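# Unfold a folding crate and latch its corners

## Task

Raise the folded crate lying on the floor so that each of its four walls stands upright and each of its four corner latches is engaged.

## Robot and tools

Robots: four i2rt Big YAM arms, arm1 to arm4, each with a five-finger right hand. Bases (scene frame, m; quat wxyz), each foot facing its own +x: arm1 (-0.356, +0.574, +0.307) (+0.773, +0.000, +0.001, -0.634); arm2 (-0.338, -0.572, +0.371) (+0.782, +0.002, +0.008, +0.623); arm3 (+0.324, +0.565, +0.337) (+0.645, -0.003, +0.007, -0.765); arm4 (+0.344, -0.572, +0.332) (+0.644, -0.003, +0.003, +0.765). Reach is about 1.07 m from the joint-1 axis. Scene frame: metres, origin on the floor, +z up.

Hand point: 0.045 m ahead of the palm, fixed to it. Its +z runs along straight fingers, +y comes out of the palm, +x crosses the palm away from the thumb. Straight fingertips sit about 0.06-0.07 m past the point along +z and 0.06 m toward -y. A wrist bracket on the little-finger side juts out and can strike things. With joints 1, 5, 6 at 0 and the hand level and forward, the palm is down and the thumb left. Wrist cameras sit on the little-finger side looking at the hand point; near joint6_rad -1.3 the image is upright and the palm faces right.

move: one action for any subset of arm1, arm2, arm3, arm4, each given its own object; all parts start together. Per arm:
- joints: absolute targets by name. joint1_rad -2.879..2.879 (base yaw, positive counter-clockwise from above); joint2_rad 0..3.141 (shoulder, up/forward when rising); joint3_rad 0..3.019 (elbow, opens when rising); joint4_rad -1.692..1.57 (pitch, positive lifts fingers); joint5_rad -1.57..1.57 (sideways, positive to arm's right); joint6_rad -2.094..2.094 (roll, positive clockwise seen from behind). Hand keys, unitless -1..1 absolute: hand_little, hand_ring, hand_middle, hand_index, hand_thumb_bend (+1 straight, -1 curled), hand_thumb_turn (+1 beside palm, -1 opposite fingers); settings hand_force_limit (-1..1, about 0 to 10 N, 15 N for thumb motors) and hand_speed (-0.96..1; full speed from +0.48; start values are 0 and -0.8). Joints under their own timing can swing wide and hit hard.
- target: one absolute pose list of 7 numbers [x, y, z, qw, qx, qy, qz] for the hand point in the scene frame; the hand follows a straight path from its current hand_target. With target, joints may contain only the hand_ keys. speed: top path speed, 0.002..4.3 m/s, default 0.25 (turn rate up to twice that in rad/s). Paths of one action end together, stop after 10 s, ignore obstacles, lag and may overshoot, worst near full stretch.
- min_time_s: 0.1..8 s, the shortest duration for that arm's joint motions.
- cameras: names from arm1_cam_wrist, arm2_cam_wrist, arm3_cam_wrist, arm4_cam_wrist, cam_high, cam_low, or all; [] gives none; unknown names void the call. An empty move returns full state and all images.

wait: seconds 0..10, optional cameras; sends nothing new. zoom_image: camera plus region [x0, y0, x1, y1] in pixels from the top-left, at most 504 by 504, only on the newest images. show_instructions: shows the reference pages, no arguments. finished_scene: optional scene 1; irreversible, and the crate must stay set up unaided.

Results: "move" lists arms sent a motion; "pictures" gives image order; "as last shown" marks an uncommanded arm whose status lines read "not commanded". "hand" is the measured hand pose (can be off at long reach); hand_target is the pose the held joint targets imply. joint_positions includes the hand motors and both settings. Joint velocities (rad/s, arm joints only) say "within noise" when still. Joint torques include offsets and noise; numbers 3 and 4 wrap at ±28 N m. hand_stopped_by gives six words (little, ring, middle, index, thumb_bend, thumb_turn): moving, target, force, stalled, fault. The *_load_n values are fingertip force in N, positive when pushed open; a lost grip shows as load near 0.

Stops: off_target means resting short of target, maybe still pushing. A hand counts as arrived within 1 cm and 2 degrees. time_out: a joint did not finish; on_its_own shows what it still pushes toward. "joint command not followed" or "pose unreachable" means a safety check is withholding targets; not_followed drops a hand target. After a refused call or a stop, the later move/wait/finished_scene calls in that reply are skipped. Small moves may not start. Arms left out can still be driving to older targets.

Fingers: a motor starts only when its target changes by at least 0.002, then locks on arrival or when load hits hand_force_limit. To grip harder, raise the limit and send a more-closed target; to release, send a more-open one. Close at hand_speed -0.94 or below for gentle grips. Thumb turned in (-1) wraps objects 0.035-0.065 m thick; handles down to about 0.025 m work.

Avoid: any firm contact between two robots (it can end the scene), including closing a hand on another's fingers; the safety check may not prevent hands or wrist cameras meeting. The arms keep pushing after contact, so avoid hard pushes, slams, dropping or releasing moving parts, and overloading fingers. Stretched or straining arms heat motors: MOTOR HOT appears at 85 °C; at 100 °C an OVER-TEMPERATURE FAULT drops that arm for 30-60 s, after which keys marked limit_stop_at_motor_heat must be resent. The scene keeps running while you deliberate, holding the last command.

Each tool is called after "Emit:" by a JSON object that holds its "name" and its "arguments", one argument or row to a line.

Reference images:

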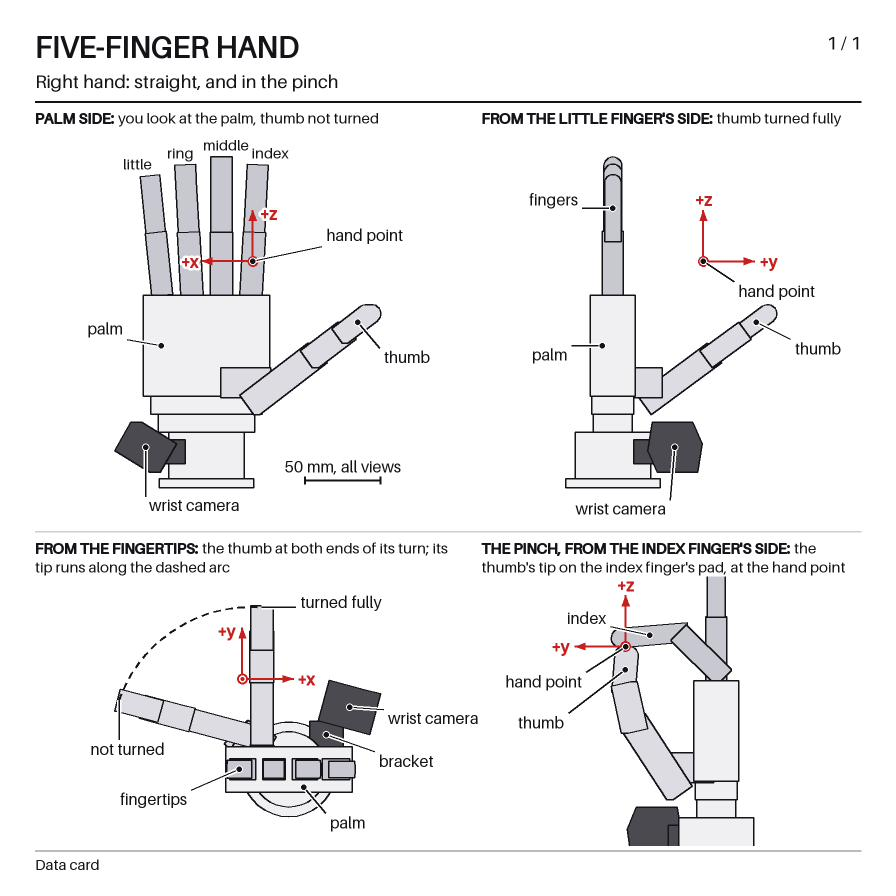

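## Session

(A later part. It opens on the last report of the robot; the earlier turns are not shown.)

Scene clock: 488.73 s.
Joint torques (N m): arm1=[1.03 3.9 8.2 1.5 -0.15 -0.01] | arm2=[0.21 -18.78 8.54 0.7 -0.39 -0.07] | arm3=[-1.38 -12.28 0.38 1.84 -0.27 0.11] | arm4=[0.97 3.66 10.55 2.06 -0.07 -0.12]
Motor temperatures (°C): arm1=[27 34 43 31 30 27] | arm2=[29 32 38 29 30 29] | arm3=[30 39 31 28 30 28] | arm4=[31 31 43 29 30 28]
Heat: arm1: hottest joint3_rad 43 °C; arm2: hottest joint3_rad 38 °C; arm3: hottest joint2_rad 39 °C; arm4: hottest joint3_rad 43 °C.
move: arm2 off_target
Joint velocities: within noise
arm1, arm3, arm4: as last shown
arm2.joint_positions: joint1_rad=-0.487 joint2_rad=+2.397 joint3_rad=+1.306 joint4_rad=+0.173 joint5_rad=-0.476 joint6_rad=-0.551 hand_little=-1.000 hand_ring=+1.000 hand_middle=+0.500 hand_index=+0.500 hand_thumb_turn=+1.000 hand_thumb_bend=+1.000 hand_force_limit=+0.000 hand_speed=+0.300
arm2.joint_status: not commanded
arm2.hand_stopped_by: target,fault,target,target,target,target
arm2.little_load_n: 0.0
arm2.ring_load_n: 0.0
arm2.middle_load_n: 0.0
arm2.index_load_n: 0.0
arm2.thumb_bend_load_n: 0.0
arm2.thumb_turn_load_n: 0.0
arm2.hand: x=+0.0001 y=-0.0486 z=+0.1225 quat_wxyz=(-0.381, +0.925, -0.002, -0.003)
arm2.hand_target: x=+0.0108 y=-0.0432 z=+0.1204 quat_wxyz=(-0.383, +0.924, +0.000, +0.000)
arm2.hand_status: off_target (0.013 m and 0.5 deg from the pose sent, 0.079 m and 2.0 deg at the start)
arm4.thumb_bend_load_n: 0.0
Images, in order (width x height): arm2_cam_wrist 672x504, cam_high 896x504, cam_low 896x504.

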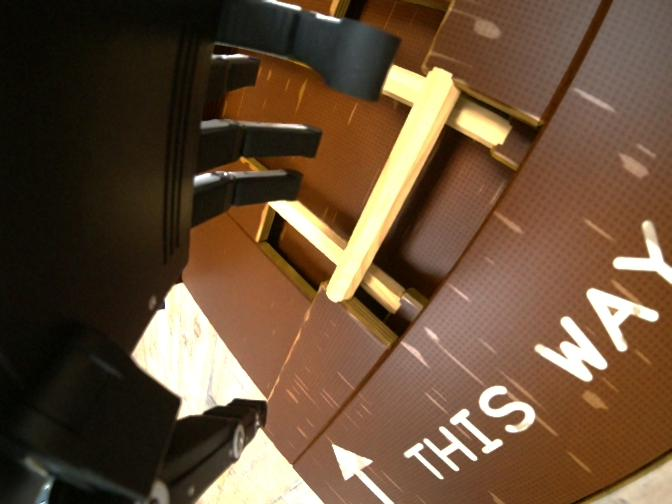

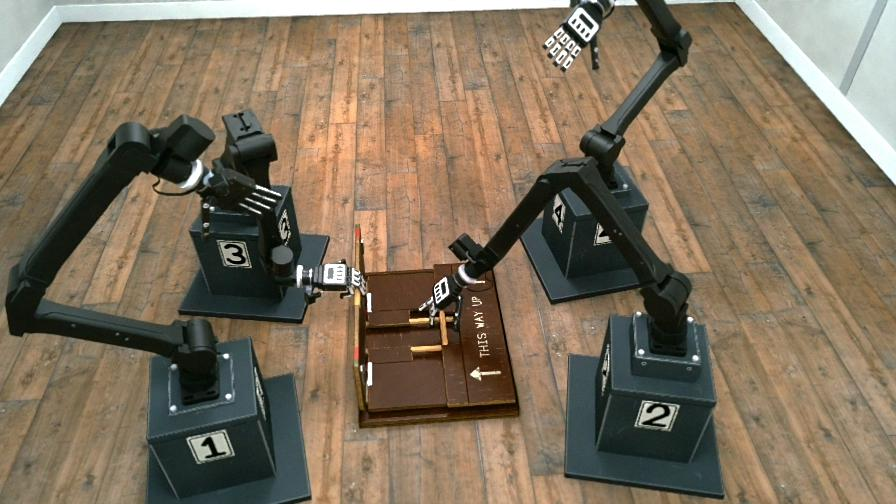

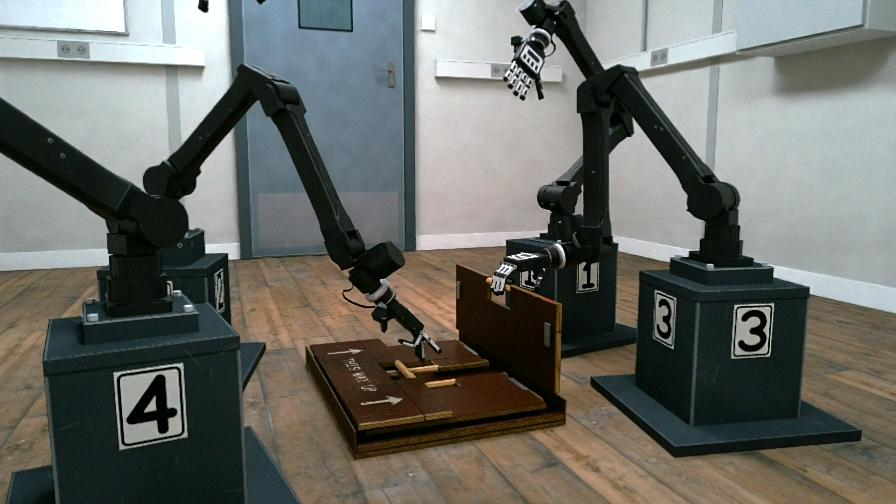

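Emit:
{"name": "move", "arguments": {
  "arm2": {"target": [-0.005, -0.051, 0.095, -0.3824, 0.9232, -0.0363, 0.0150], "speed": 0.15},
  "cameras": ["arm2_cam_wrist", "cam_high", "cam_low"]
}}

Emit:
{"name": "zoom_image", "arguments": {
  "camera": "cam_high",
  "region": [380, 260, 500, 380]
}}

Emit:
{"name": "zoom_image", "arguments": {
  "camera": "arm2_cam_wrist",
  "region": [200, 0, 500, 300]
}}

Emit:
{"name": "zoom_image", "arguments": {
  "camera": "cam_low",
  "region": [350, 260, 500, 410]
}}

Scene clock: 515.27 s.
Joint torques (N m): arm1=[1.03 4.01 8.2 1.5 -0.15 -0.01] | arm2=[1.08 -18.73 4.51 2.06 -0.09 0.15] | arm3=[-1.49 -11.99 0.38 1.8 -0.28 0.11] | arm4=[0.97 3.78 10.56 2.09 -0.06 -0.12]
Motor temperatures (°C): arm1=[27 34 43 31 30 27] | arm2=[29 34 39 29 30 29] | arm3=[30 38 30 28 30 28] | arm4=[31 31 43 29 30 28]
Heat: arm1: hottest joint3_rad 43 °C; arm2: hottest joint3_rad 39 °C; arm3: hottest joint2_rad 38 °C; arm4: hottest joint3_rad 43 °C.
move: arm2 off_target
Joint velocities: within noise
arm1, arm3, arm4: as last shown
arm2.joint_positions: joint1_rad=-0.487 joint2_rad=+2.433 joint3_rad=+1.292 joint4_rad=+0.267 joint5_rad=-0.421 joint6_rad=-0.487 hand_little=-1.000 hand_ring=+1.000 hand_middle=+0.500 hand_index=+0.500 hand_thumb_turn=+1.000 hand_thumb_bend=+1.000 hand_force_limit=+0.000 hand_speed=+0.300
arm2.joint_status: not commanded
arm2.hand_stopped_by: target,fault,target,target,target,target
arm2.little_load_n: 0.5
arm2.ring_load_n: 0.0
arm2.middle_load_n: 0.0
arm2.index_load_n: 0.0
arm2.thumb_bend_load_n: 0.0
arm2.thumb_turn_load_n: 0.0
arm2.hand: x=+0.0054 y=-0.0509 z=+0.1044 quat_wxyz=(-0.384, +0.923, -0.035, +0.019)
arm2.hand_target: x=-0.0051 y=-0.0513 z=+0.0952 quat_wxyz=(-0.382, +0.923, -0.036, +0.015)
arm2.hand_status: off_target (0.014 m and 0.5 deg from the pose sent, 0.028 m and 4.5 deg at the start)
arm3.thumb_turn_load_n: -0.5
Images, in order (width x height): arm2_cam_wrist 672x504, cam_high 896x504, cam_low 896x504.

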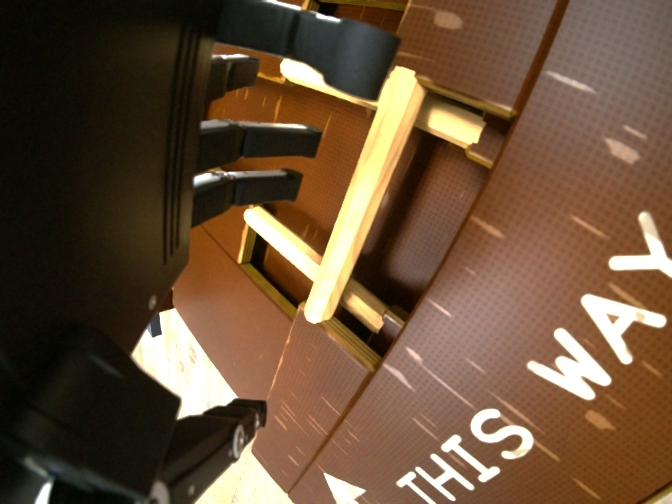

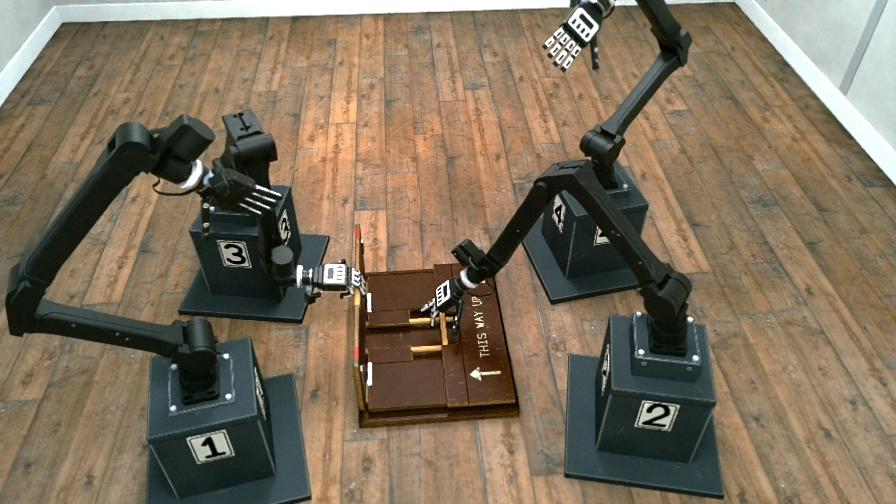

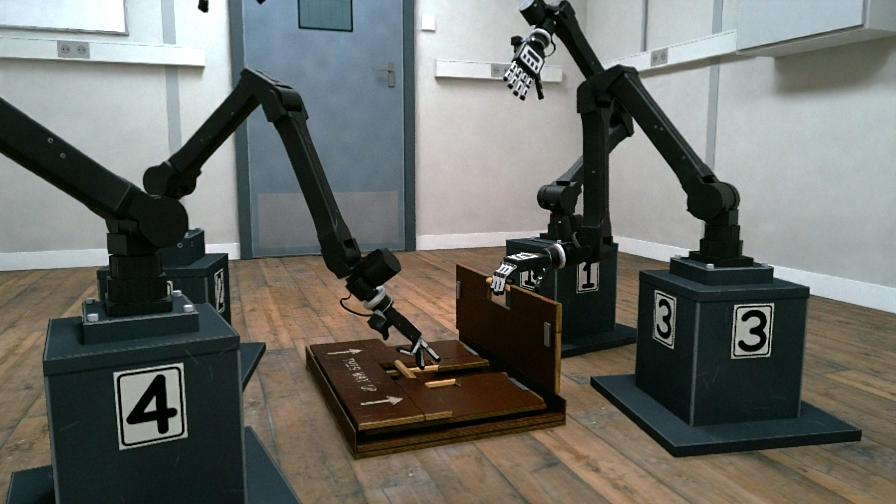

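Scaled by 4.200 from the camera's image (finer frame: 1280x720).

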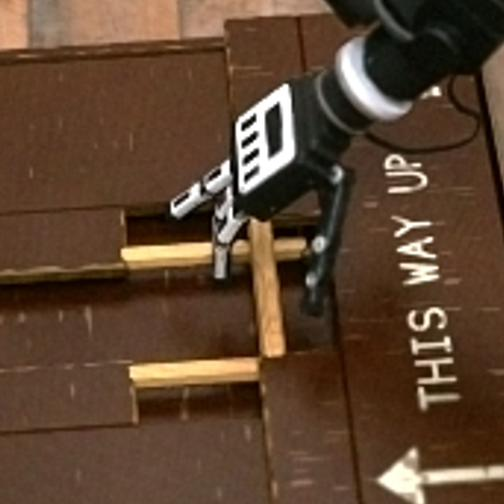

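Scaled by 1.680 from the camera's image (finer frame: 960x720).

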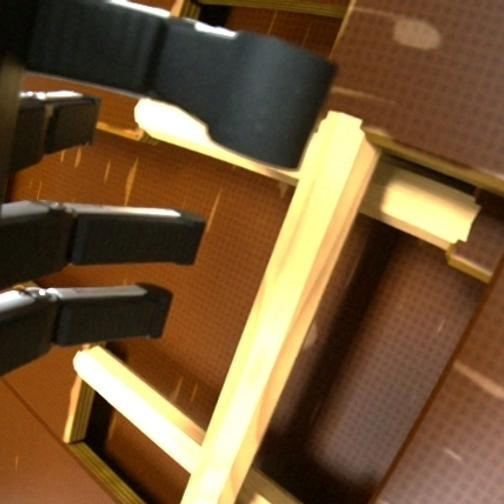

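Scaled by 3.360 from the camera's image (finer frame: 1280x720).

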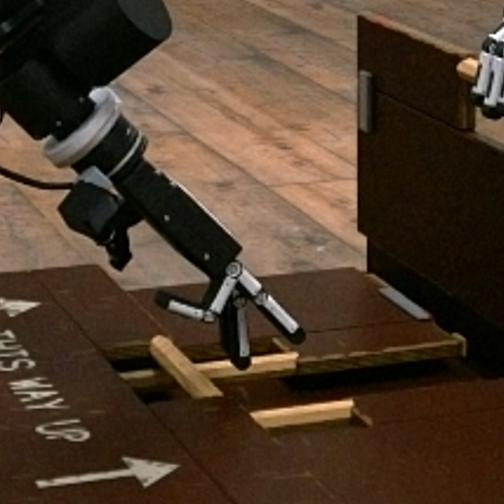

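Emit:
{"name": "move", "arguments": {
  "arm2": {"target": [-0.020, -0.062, 0.085, -0.3824, 0.9232, -0.0363, 0.0150], "speed": 0.12},
  "cameras": ["arm2_cam_wrist", "cam_high", "cam_low"]
}}

Emit:
{"name": "zoom_image", "arguments": {
  "camera": "cam_high",
  "region": [380, 260, 500, 380]
}}

Emit:
{"name": "zoom_image", "arguments": {
  "camera": "arm2_cam_wrist",
  "region": [200, 0, 500, 300]
}}

Emit:
{"name": "zoom_image", "arguments": {
  "camera": "cam_low",
  "region": [350, 260, 500, 410]
}}

Scene clock: 523.47 s.
Joint torques (N m): arm1=[0.97 3.96 8.2 1.47 -0.15 0] | arm2=[0.85 -18.26 4.03 2.07 -0.06 0.1] | arm3=[-1.32 -11.99 0.39 1.81 -0.27 0.1] | arm4=[0.91 3.72 10.55 2.09 -0.06 -0.12]
Motor temperatures (°C): arm1=[27 34 43 31 30 27] | arm2=[29 34 38 29 30 29] | arm3=[30 38 30 28 30 28] | arm4=[31 31 43 29 30 28]
Heat: arm1: hottest joint3_rad 43 °C; arm2: hottest joint3_rad 38 °C; arm3: hottest joint2_rad 38 °C; arm4: hottest joint3_rad 43 °C.
move: arm2 off_target
Joint velocities: within noise
arm1, arm3, arm4: as last shown
arm2.joint_positions: joint1_rad=-0.478 joint2_rad=+2.440 joint3_rad=+1.246 joint4_rad=+0.325 joint5_rad=-0.416 joint6_rad=-0.481 hand_little=-1.000 hand_ring=+1.000 hand_middle=+0.500 hand_index=+0.500 hand_thumb_turn=+1.000 hand_thumb_bend=+1.000 hand_force_limit=+0.000 hand_speed=+0.300
arm2.joint_status: not commanded
arm2.hand_stopped_by: target,fault,target,target,target,target
arm2.little_load_n: 0.0
arm2.ring_load_n: 0.0
arm2.middle_load_n: 0.0
arm2.index_load_n: 0.0
arm2.thumb_bend_load_n: 0.0
arm2.thumb_turn_load_n: 0.0
arm2.hand: x=-0.0098 y=-0.0606 z=+0.0948 quat_wxyz=(-0.384, +0.922, -0.034, +0.019)
arm2.hand_target: x=-0.0200 y=-0.0622 z=+0.0853 quat_wxyz=(-0.382, +0.923, -0.036, +0.015)
arm2.hand_status: off_target (0.014 m and 0.6 deg from the pose sent, 0.034 m and 0.5 deg at the start)
arm3.thumb_turn_load_n: 0.0
Images, in order (width x height): arm2_cam_wrist 672x504, cam_high 896x504, cam_low 896x504.

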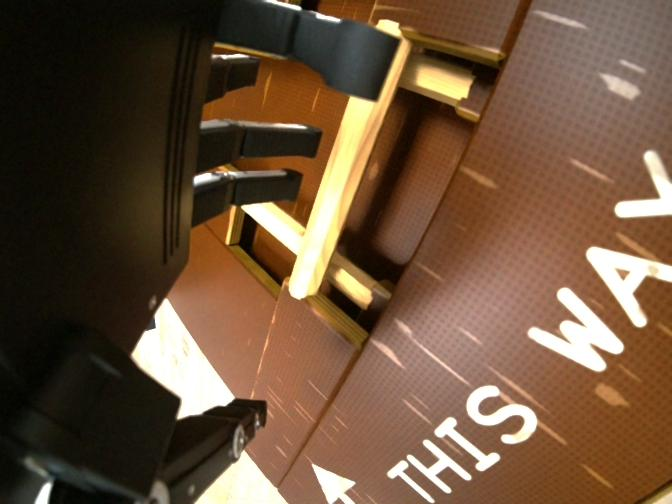

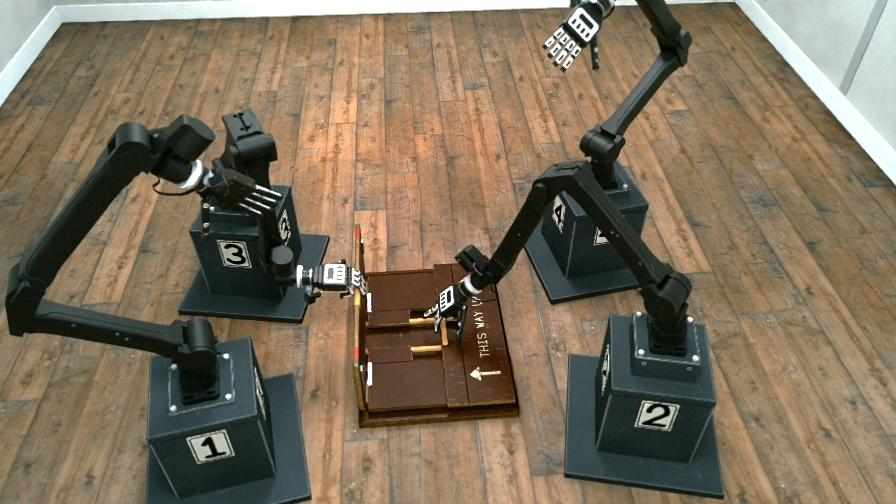

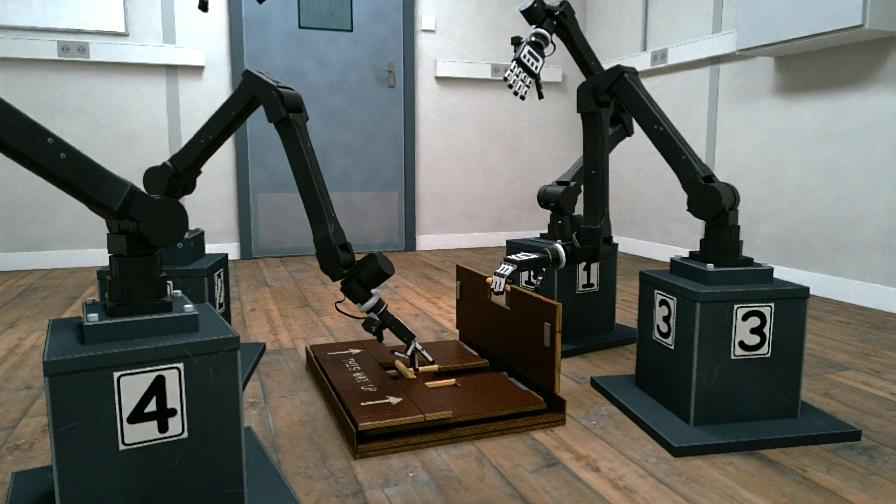

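Scaled by 4.200 from the camera's image (finer frame: 1280x720).

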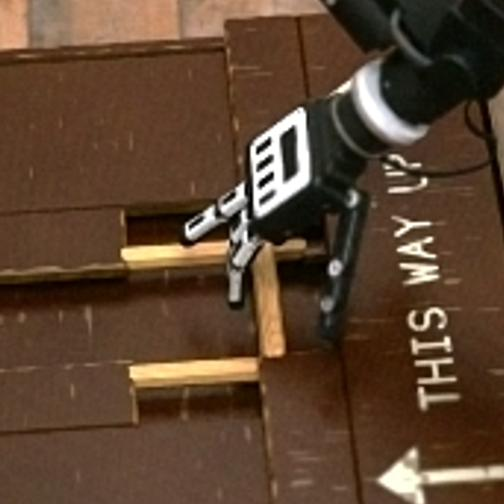

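Scaled by 1.680 from the camera's image (finer frame: 960x720).

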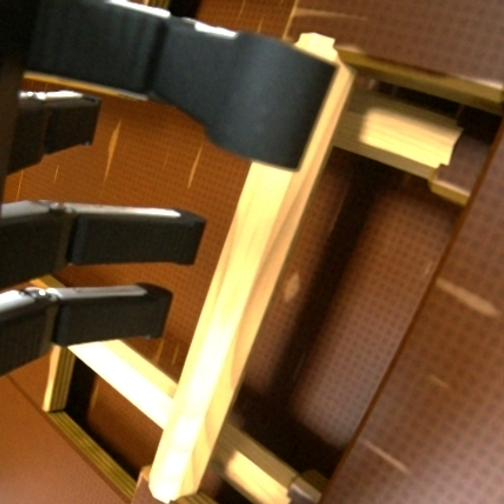

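Scaled by 3.360 from the camera's image (finer frame: 1280x720).

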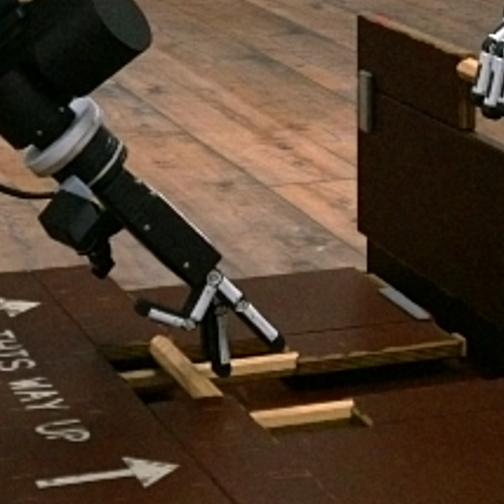

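Emit:
{"name": "move", "arguments": {
  "arm2": {"target": [-0.037, -0.061, 0.095, -0.3824, 0.9232, -0.0363, 0.0150], "speed": 0.12},
  "cameras": ["arm2_cam_wrist", "cam_high", "cam_low"]
}}

Emit:
{"name": "zoom_image", "arguments": {
  "camera": "cam_high",
  "region": [380, 260, 500, 380]
}}

Emit:
{"name": "zoom_image", "arguments": {
  "camera": "arm2_cam_wrist",
  "region": [200, 0, 500, 300]
}}

Emit:
{"name": "zoom_image", "arguments": {
  "camera": "cam_low",
  "region": [370, 320, 470, 420]
}}

Scene clock: 551.77 s.
Joint torques (N m): arm1=[1.08 3.9 8.17 1.48 -0.15 0] | arm2=[0.91 -20.48 3.45 1.83 -0.05 0.06] | arm3=[-1.49 -12.57 0.43 1.88 -0.28 0.11] | arm4=[0.97 3.72 10.54 2.06 -0.06 -0.12]
Motor temperatures (°C): arm1=[27 34 43 31 30 27] | arm2=[29 36 36 29 30 29] | arm3=[30 38 30 28 29 28] | arm4=[31 31 44 29 30 28]
Heat: arm1: hottest joint3_rad 43 °C; arm2: hottest joint2_rad 36 °C; arm3: hottest joint2_rad 38 °C; arm4: hottest joint3_rad 44 °C.
move: arm2 off_target
Joint velocities: within noise
arm1, arm3, arm4: as last shown
arm1.ring_load_n: 0.5
arm2.joint_positions: joint1_rad=-0.449 joint2_rad=+2.440 joint3_rad=+1.203 joint4_rad=+0.346 joint5_rad=-0.400 joint6_rad=-0.459 hand_little=-1.000 hand_ring=+1.000 hand_middle=+0.500 hand_index=+0.500 hand_thumb_turn=+1.000 hand_thumb_bend=+1.000 hand_force_limit=+0.000 hand_speed=+0.300
arm2.joint_status: not commanded
arm2.hand_stopped_by: target,fault,target,target,target,target
arm2.little_load_n: 0.0
arm2.ring_load_n: 0.0
arm2.middle_load_n: 0.0
arm2.index_load_n: 0.0
arm2.thumb_bend_load_n: 0.0
arm2.thumb_turn_load_n: -0.5
arm2.hand: x=-0.0363 y=-0.0680 z=+0.0865 quat_wxyz=(-0.373, +0.927, -0.036, +0.010)
arm2.hand_target: x=-0.0371 y=-0.0610 z=+0.0950 quat_wxyz=(-0.382, +0.923, -0.036, +0.015)
arm2.hand_status: off_target (0.011 m and 1.3 deg from the pose sent, 0.027 m and 0.6 deg at the start)
arm3.thumb_turn_load_n: -0.5
Images, in order (width x height): arm2_cam_wrist 672x504, cam_high 896x504, cam_low 896x504.

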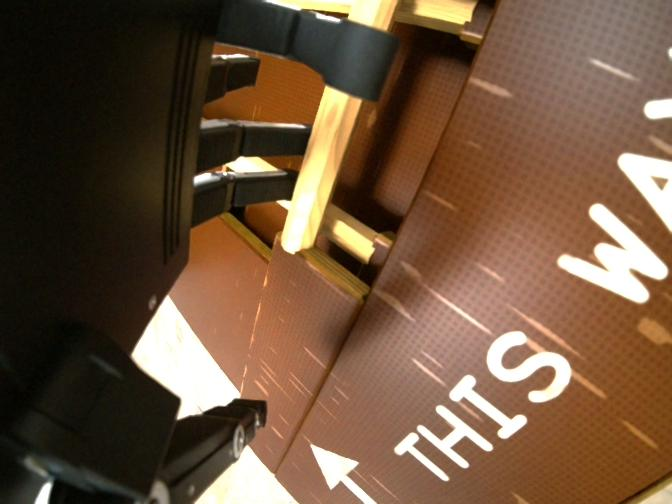

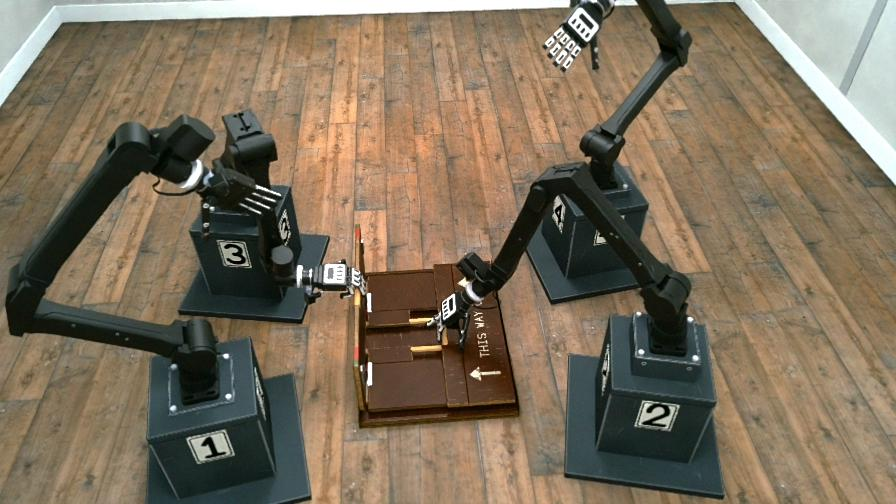

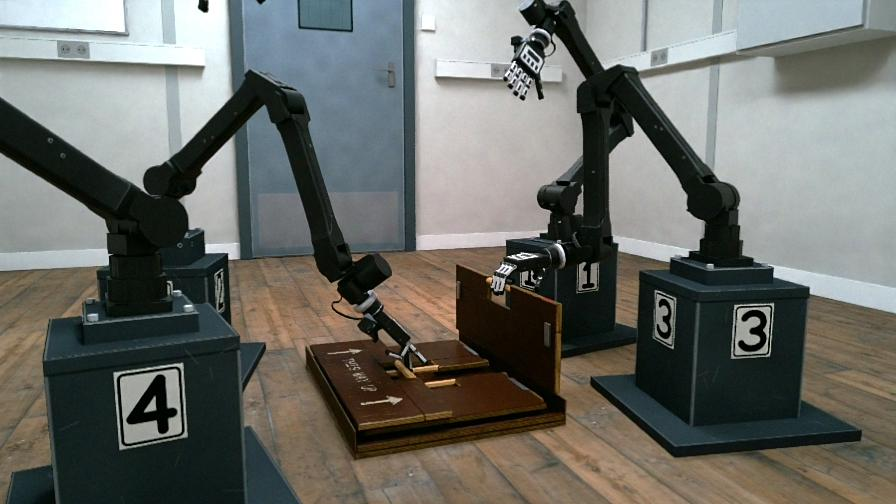

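Scaled by 4.200 from the camera's image (finer frame: 1280x720).

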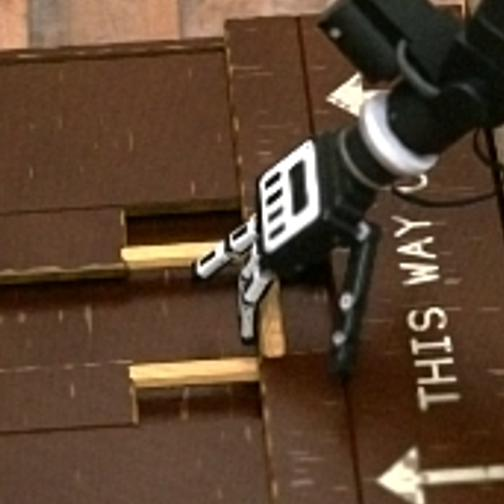

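Scaled by 1.680 from the camera's image (finer frame: 960x720).

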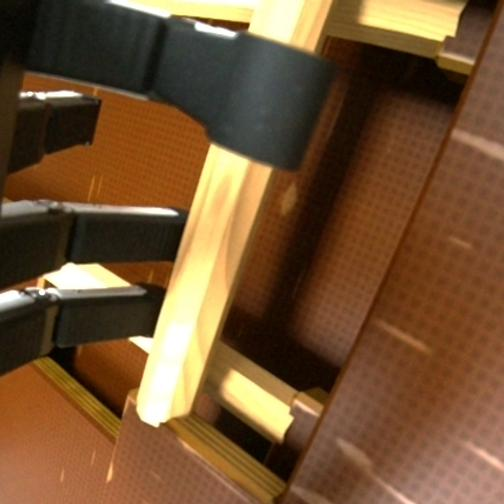

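Scaled by 5.040 from the camera's image (finer frame: 1280x720).

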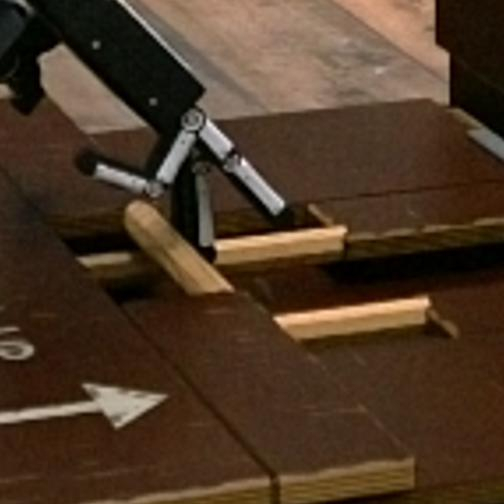

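Emit:
{"name": "move", "arguments": {
  "arm2": {"target": [-0.036, -0.052, 0.087, -0.3824, 0.9232, -0.0363, 0.0150], "speed": 0.1},
  "cameras": ["arm2_cam_wrist", "cam_high", "cam_low"]
}}

Emit:
{"name": "zoom_image", "arguments": {
  "camera": "cam_high",
  "region": [380, 260, 500, 380]
}}

Emit:
{"name": "zoom_image", "arguments": {
  "camera": "arm2_cam_wrist",
  "region": [200, 0, 500, 300]
}}

Emit:
{"name": "zoom_image", "arguments": {
  "camera": "cam_low",
  "region": [370, 320, 470, 420]
}}

Scene clock: 561.33 s.
Joint torques (N m): arm1=[1.03 4.07 8.17 1.51 -0.15 -0.01] | arm2=[1.2 -18.43 6.31 1.89 -0.05 0.12] | arm3=[-1.55 -12.16 0.39 1.84 -0.27 0.08] | arm4=[1.03 3.72 10.52 2.06 -0.06 -0.12]
Motor temperatures (°C): arm1=[27 34 43 31 30 27] | arm2=[29 37 36 29 30 29] | arm3=[30 38 30 28 29 28] | arm4=[31 31 44 29 30 28]
Heat: arm1: hottest joint3_rad 43 °C; arm2: hottest joint2_rad 37 °C; arm3: hottest joint2_rad 38 °C; arm4: hottest joint3_rad 44 °C.
move: arm2 off_target
Joint velocities: within noise
arm1, arm3, arm4: as last shown
arm1.ring_load_n: 0.0
arm2.joint_positions: joint1_rad=-0.443 joint2_rad=+2.440 joint3_rad=+1.203 joint4_rad=+0.346 joint5_rad=-0.394 joint6_rad=-0.451 hand_little=-1.000 hand_ring=+1.000 hand_middle=+0.500 hand_index=+0.500 hand_thumb_turn=+1.000 hand_thumb_bend=+1.000 hand_force_limit=+0.000 hand_speed=+0.300
arm2.joint_status: not commanded
arm2.hand_stopped_by: target,fault,target,target,target,target
arm2.little_load_n: 0.0
arm2.ring_load_n: 0.0
arm2.middle_load_n: 0.0
arm2.index_load_n: 0.0
arm2.thumb_bend_load_n: 0.0
arm2.thumb_turn_load_n: 0.0
arm2.hand: x=-0.0386 y=-0.0664 z=+0.0864 quat_wxyz=(-0.372, +0.927, -0.038, +0.010)
arm2.hand_target: x=-0.0362 y=-0.0523 z=+0.0874 quat_wxyz=(-0.382, +0.923, -0.036, +0.015)
arm2.hand_status: off_target (0.015 m and 1.4 deg from the pose sent, 0.016 m and 1.3 deg at the start)
Images, in order (width x height): arm2_cam_wrist 672x504, cam_high 896x504, cam_low 896x504.

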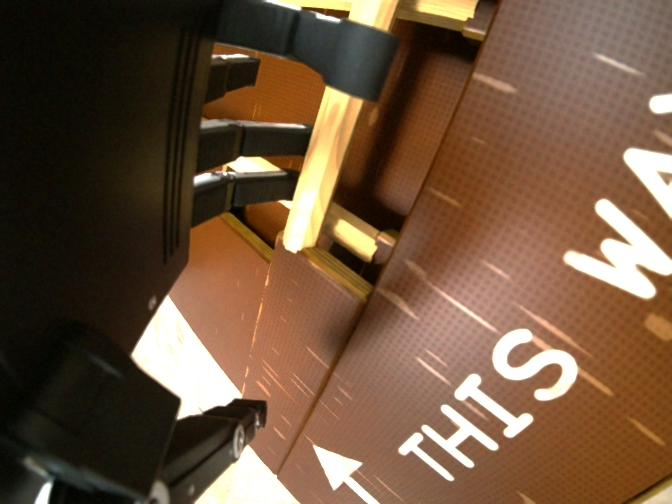

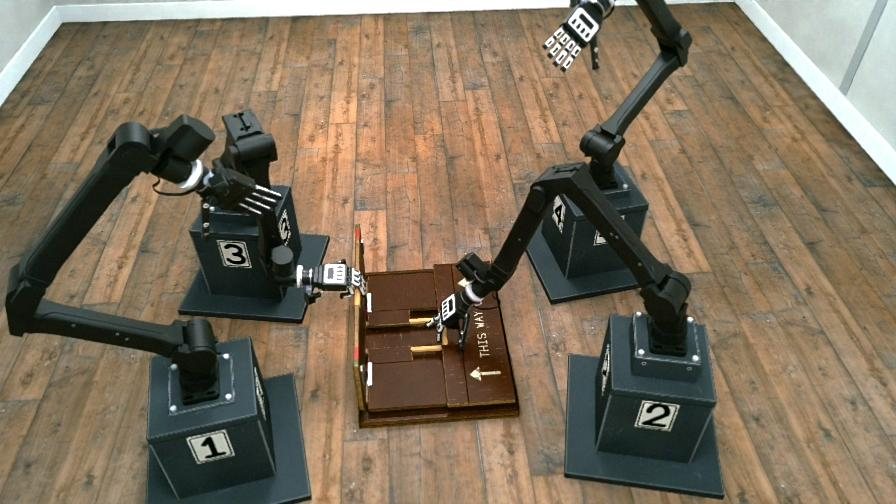

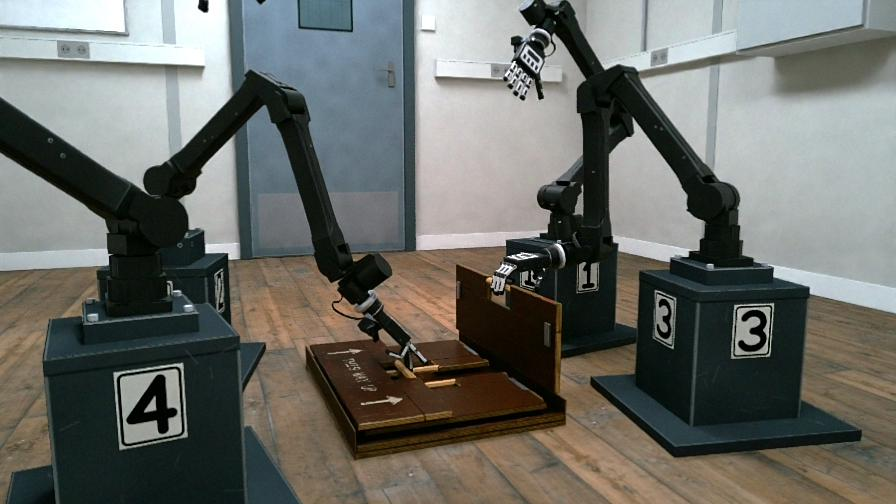

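Scaled by 4.200 from the camera's image (finer frame: 1280x720).

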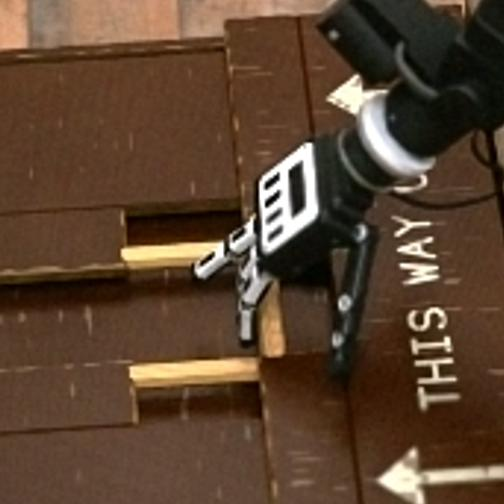

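Scaled by 1.680 from the camera's image (finer frame: 960x720).

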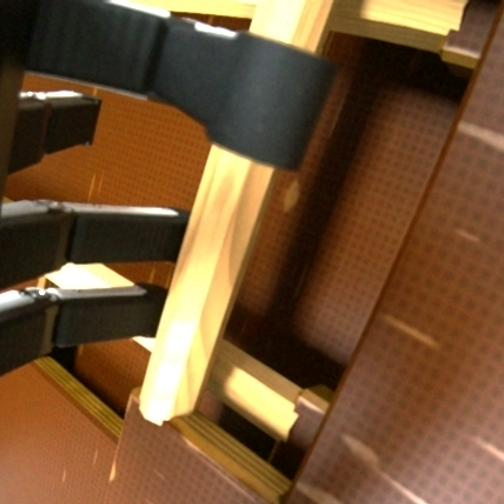

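Scaled by 5.040 from the camera's image (finer frame: 1280x720).

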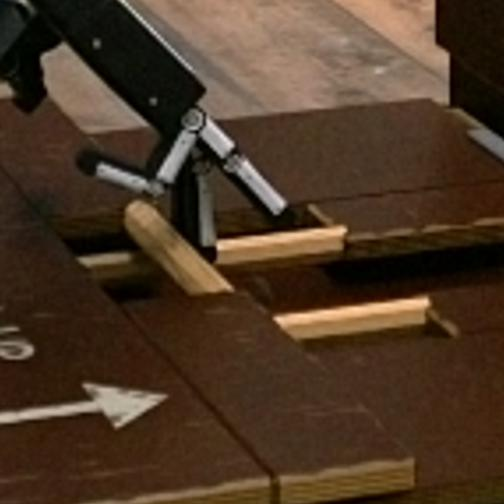

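Emit:
{"name": "move", "arguments": {
  "arm2": {"target": [-0.036, -0.045, 0.112, -0.3824, 0.9232, -0.0363, 0.0150], "speed": 0.12}
}}

Emit:
{"name": "move", "arguments": {
  "arm2": {"target": [-0.036, -0.052, 0.082, -0.3824, 0.9232, -0.0363, 0.0150], "speed": 0.1},
  "cameras": ["arm2_cam_wrist", "cam_high", "cam_low"]
}}

Emit:
{"name": "zoom_image", "arguments": {
  "camera": "cam_high",
  "region": [380, 260, 500, 380]
}}

Emit:
{"name": "zoom_image", "arguments": {
  "camera": "arm2_cam_wrist",
  "region": [200, 0, 500, 300]
}}

Emit:
{"name": "zoom_image", "arguments": {
  "camera": "cam_low",
  "region": [370, 320, 470, 420]
}}

Scene clock: 567.87 s.
Joint torques (N m): arm1=[1.08 3.96 8.2 1.47 -0.16 0] | arm2=[1.49 -20.84 5.72 0.76 -0.05 0.13] | arm3=[-1.26 -11.81 0.35 1.76 -0.27 0.11] | arm4=[0.85 3.72 10.52 2.07 -0.07 -0.12]
Motor temperatures (°C): arm1=[27 34 43 31 30 27] | arm2=[29 37 36 29 30 29] | arm3=[30 38 30 28 29 28] | arm4=[31 31 44 29 30 28]
Heat: arm1: hottest joint3_rad 43 °C; arm2: hottest joint2_rad 37 °C; arm3: hottest joint2_rad 38 °C; arm4: hottest joint3_rad 44 °C.
move: arm2 off_target
Joint velocities: within noise
arm1.joint_positions: joint1_rad=+0.086 joint2_rad=+0.649 joint3_rad=+1.430 joint4_rad=-1.633 joint5_rad=-0.218 joint6_rad=-1.318 hand_little=+1.000 hand_ring=+1.000 hand_middle=+1.000 hand_index=+1.000 hand_thumb_turn=+1.000 hand_thumb_bend=+1.000 hand_force_limit=+0.000 hand_speed=-0.800
arm1.joint_status: not commanded
arm1.hand_stopped_by: target,target,target,target,target,target
arm1.little_load_n: 0.0
arm1.ring_load_n: 0.0
arm1.middle_load_n: 0.0
arm1.index_load_n: 0.0
arm1.thumb_bend_load_n: 0.0
arm1.thumb_turn_load_n: 0.0
arm1.hand: x=-0.3134 y=+0.3994 z=+0.7535 quat_wxyz=(+0.085, +0.694, -0.621, +0.354)
arm1.hand_target: x=-0.3133 y=+0.3990 z=+0.7616 quat_wxyz=(+0.090, +0.692, -0.617, +0.362)
arm1.hand_status: not commanded
arm2.joint_positions: joint1_rad=-0.434 joint2_rad=+2.418 joint3_rad=+1.203 joint4_rad=+0.334 joint5_rad=-0.389 joint6_rad=-0.444 hand_little=-1.000 hand_ring=+1.000 hand_middle=+0.500 hand_index=+0.500 hand_thumb_turn=+1.000 hand_thumb_bend=+1.000 hand_force_limit=+0.000 hand_speed=+0.300
arm2.joint_status: not commanded
arm2.hand_stopped_by: target,fault,target,target,target,target
arm2.little_load_n: 0.5
arm2.ring_load_n: 0.0
arm2.middle_load_n: 0.0
arm2.index_load_n: 0.0
arm2.thumb_bend_load_n: -0.5
arm2.thumb_turn_load_n: -0.5
arm2.hand: x=-0.0388 y=-0.0593 z=+0.0973 quat_wxyz=(-0.374, +0.926, -0.037, +0.012)
arm2.hand_target: x=-0.0361 y=-0.0451 z=+0.1121 quat_wxyz=(-0.383, +0.923, -0.036, +0.015)
arm2.hand_status: off_target (0.021 m and 1.1 deg from the pose sent, 0.034 m and 1.5 deg at the start)
arm3: as last shown
arm3.middle_load_n: 0.0
arm4.joint_positions: joint1_rad=+0.459 joint2_rad=+0.625 joint3_rad=+1.415 joint4_rad=-1.201 joint5_rad=-0.136 joint6_rad=-0.860 hand_little=+1.000 hand_ring=+1.000 hand_middle=+1.000 hand_index=+1.000 hand_thumb_turn=+1.000 hand_thumb_bend=+1.000 hand_force_limit=+0.000 hand_speed=-0.800
arm4.joint_status: not commanded
arm4.hand_stopped_by: target,target,target,target,target,target
arm4.little_load_n: 0.0
arm4.ring_load_n: 0.0
arm4.middle_load_n: 0.0
arm4.index_load_n: 0.0
arm4.thumb_bend_load_n: 0.0
arm4.thumb_turn_load_n: 0.0
arm4.hand: x=+0.1980 y=-0.3696 z=+0.8436 quat_wxyz=(-0.547, +0.590, +0.593, +0.005)
arm4.hand_target: x=+0.1989 y=-0.3708 z=+0.8539 quat_wxyz=(-0.557, +0.585, +0.590, +0.006)
arm4.hand_status: not commanded
pictures: none

Scene clock: 569.00 s.
Joint torques (N m): arm1=[0.97 4.01 8.18 1.47 -0.15 0] | arm2=[0.67 -18.08 6.72 1.88 -0.29 0.09] | arm3=[-1.55 -12.16 0.39 1.83 -0.29 0.12] | arm4=[1.03 3.72 10.54 2.04 -0.06 -0.12]
Motor temperatures (°C): arm1=[27 34 43 31 30 27] | arm2=[29 37 36 29 30 29] | arm3=[30 38 30 28 29 28] | arm4=[31 31 44 29 30 28]
Heat: arm1: hottest joint3_rad 43 °C; arm2: hottest joint2_rad 37 °C; arm3: hottest joint2_rad 38 °C; arm4: hottest joint3_rad 44 °C.
move: arm2 off_target
Joint velocities: within noise
arm1, arm4: as last shown
arm2.joint_positions: joint1_rad=-0.434 joint2_rad=+2.450 joint3_rad=+1.203 joint4_rad=+0.349 joint5_rad=-0.389 joint6_rad=-0.444 hand_little=-1.000 hand_ring=+1.000 hand_middle=+0.500 hand_index=+0.500 hand_thumb_turn=+1.000 hand_thumb_bend=+1.000 hand_force_limit=+0.000 hand_speed=+0.300
arm2.joint_status: not commanded
arm2.hand_stopped_by: target,fault,target,target,target,target
arm2.little_load_n: 0.0
arm2.ring_load_n: 0.0
arm2.middle_load_n: 0.0
arm2.index_load_n: 0.0
arm2.thumb_bend_load_n: 0.0
arm2.thumb_turn_load_n: 0.0
arm2.hand: x=-0.0448 y=-0.0668 z=+0.0809 quat_wxyz=(-0.368, +0.929, -0.039, +0.007)
arm2.hand_target: x=-0.0362 y=-0.0525 z=+0.0826 quat_wxyz=(-0.382, +0.923, -0.036, +0.015)
arm2.hand_status: off_target (0.017 m and 2.0 deg from the pose sent, 0.017 m and 1.1 deg at the start)
arm3.joint_positions: joint1_rad=-0.933 joint2_rad=+2.278 joint3_rad=+0.685 joint4_rad=+1.413 joint5_rad=-1.111 joint6_rad=-0.161 hand_little=-1.000 hand_ring=+0.116 hand_middle=+0.090 hand_index=+0.090 hand_thumb_turn=+1.000 hand_thumb_bend=+1.000 hand_force_limit=-0.300 hand_speed=-0.700
arm3.joint_status: not commanded
arm3.hand_stopped_by: target,force,force,force,target,target
arm3.little_load_n: 0.0
arm3.ring_load_n: 0.0
arm3.middle_load_n: 0.5
arm3.index_load_n: 0.0
arm3.thumb_bend_load_n: 0.5
arm3.thumb_turn_load_n: 0.0
arm3.hand: x=+0.0137 y=+0.2049 z=+0.2421 quat_wxyz=(+0.000, +0.010, -0.737, +0.676)
arm3.hand_target: x=+0.0131 y=+0.2119 z=+0.2361 quat_wxyz=(+0.000, +0.000, -0.737, +0.675)
arm3.hand_status: not commanded
Images, in order (width x height): arm2_cam_wrist 672x504, cam_high 896x504, cam_low 896x504.

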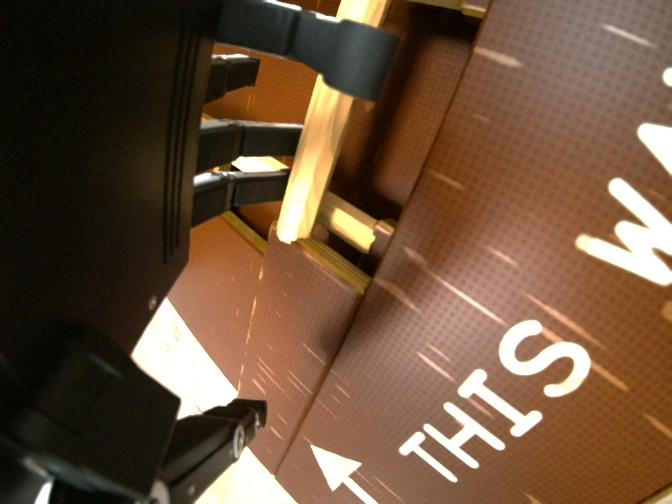

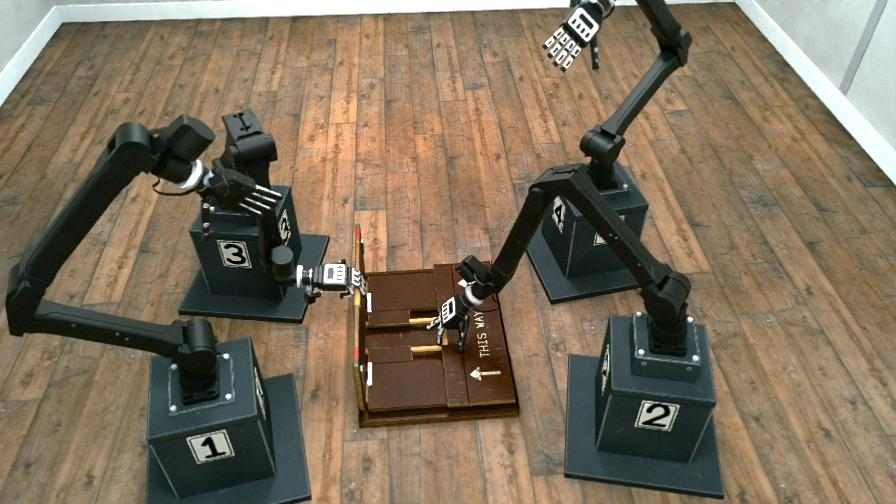

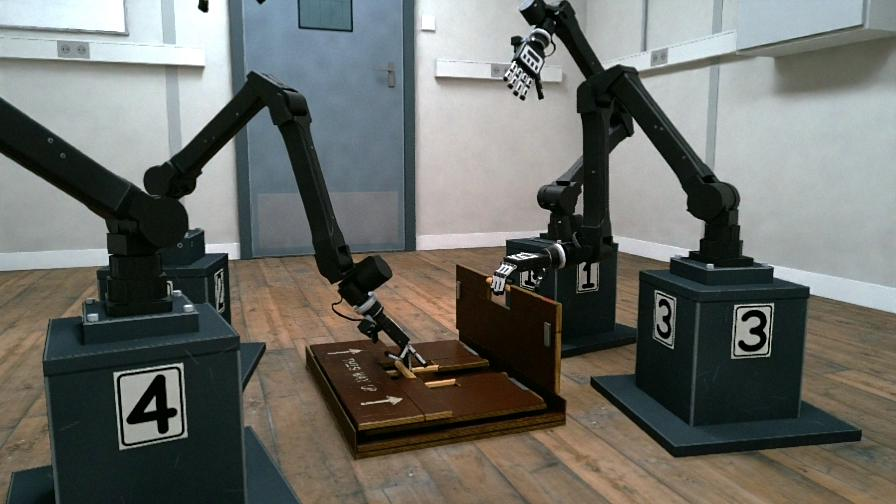

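Scaled by 4.200 from the camera's image (finer frame: 1280x720).

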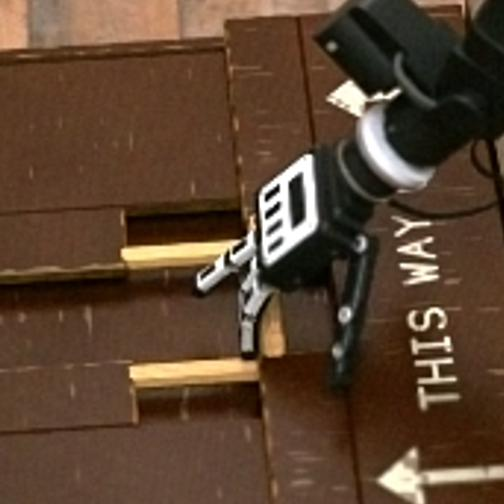

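Scaled by 1.680 from the camera's image (finer frame: 960x720).

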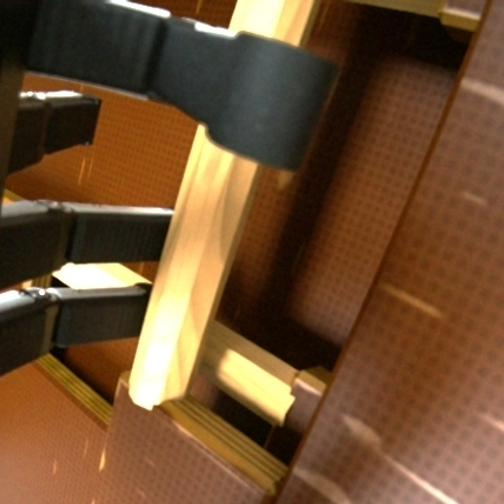

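Scaled by 5.040 from the camera's image (finer frame: 1280x720).

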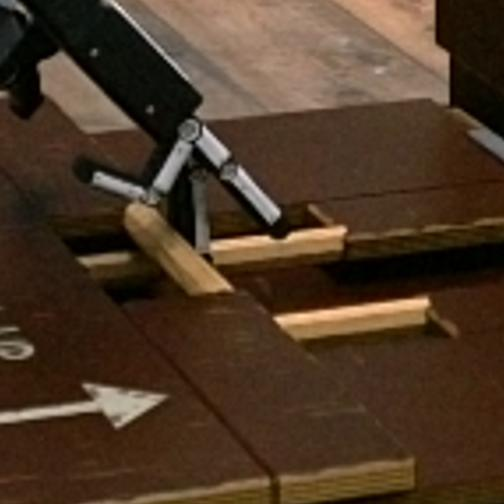

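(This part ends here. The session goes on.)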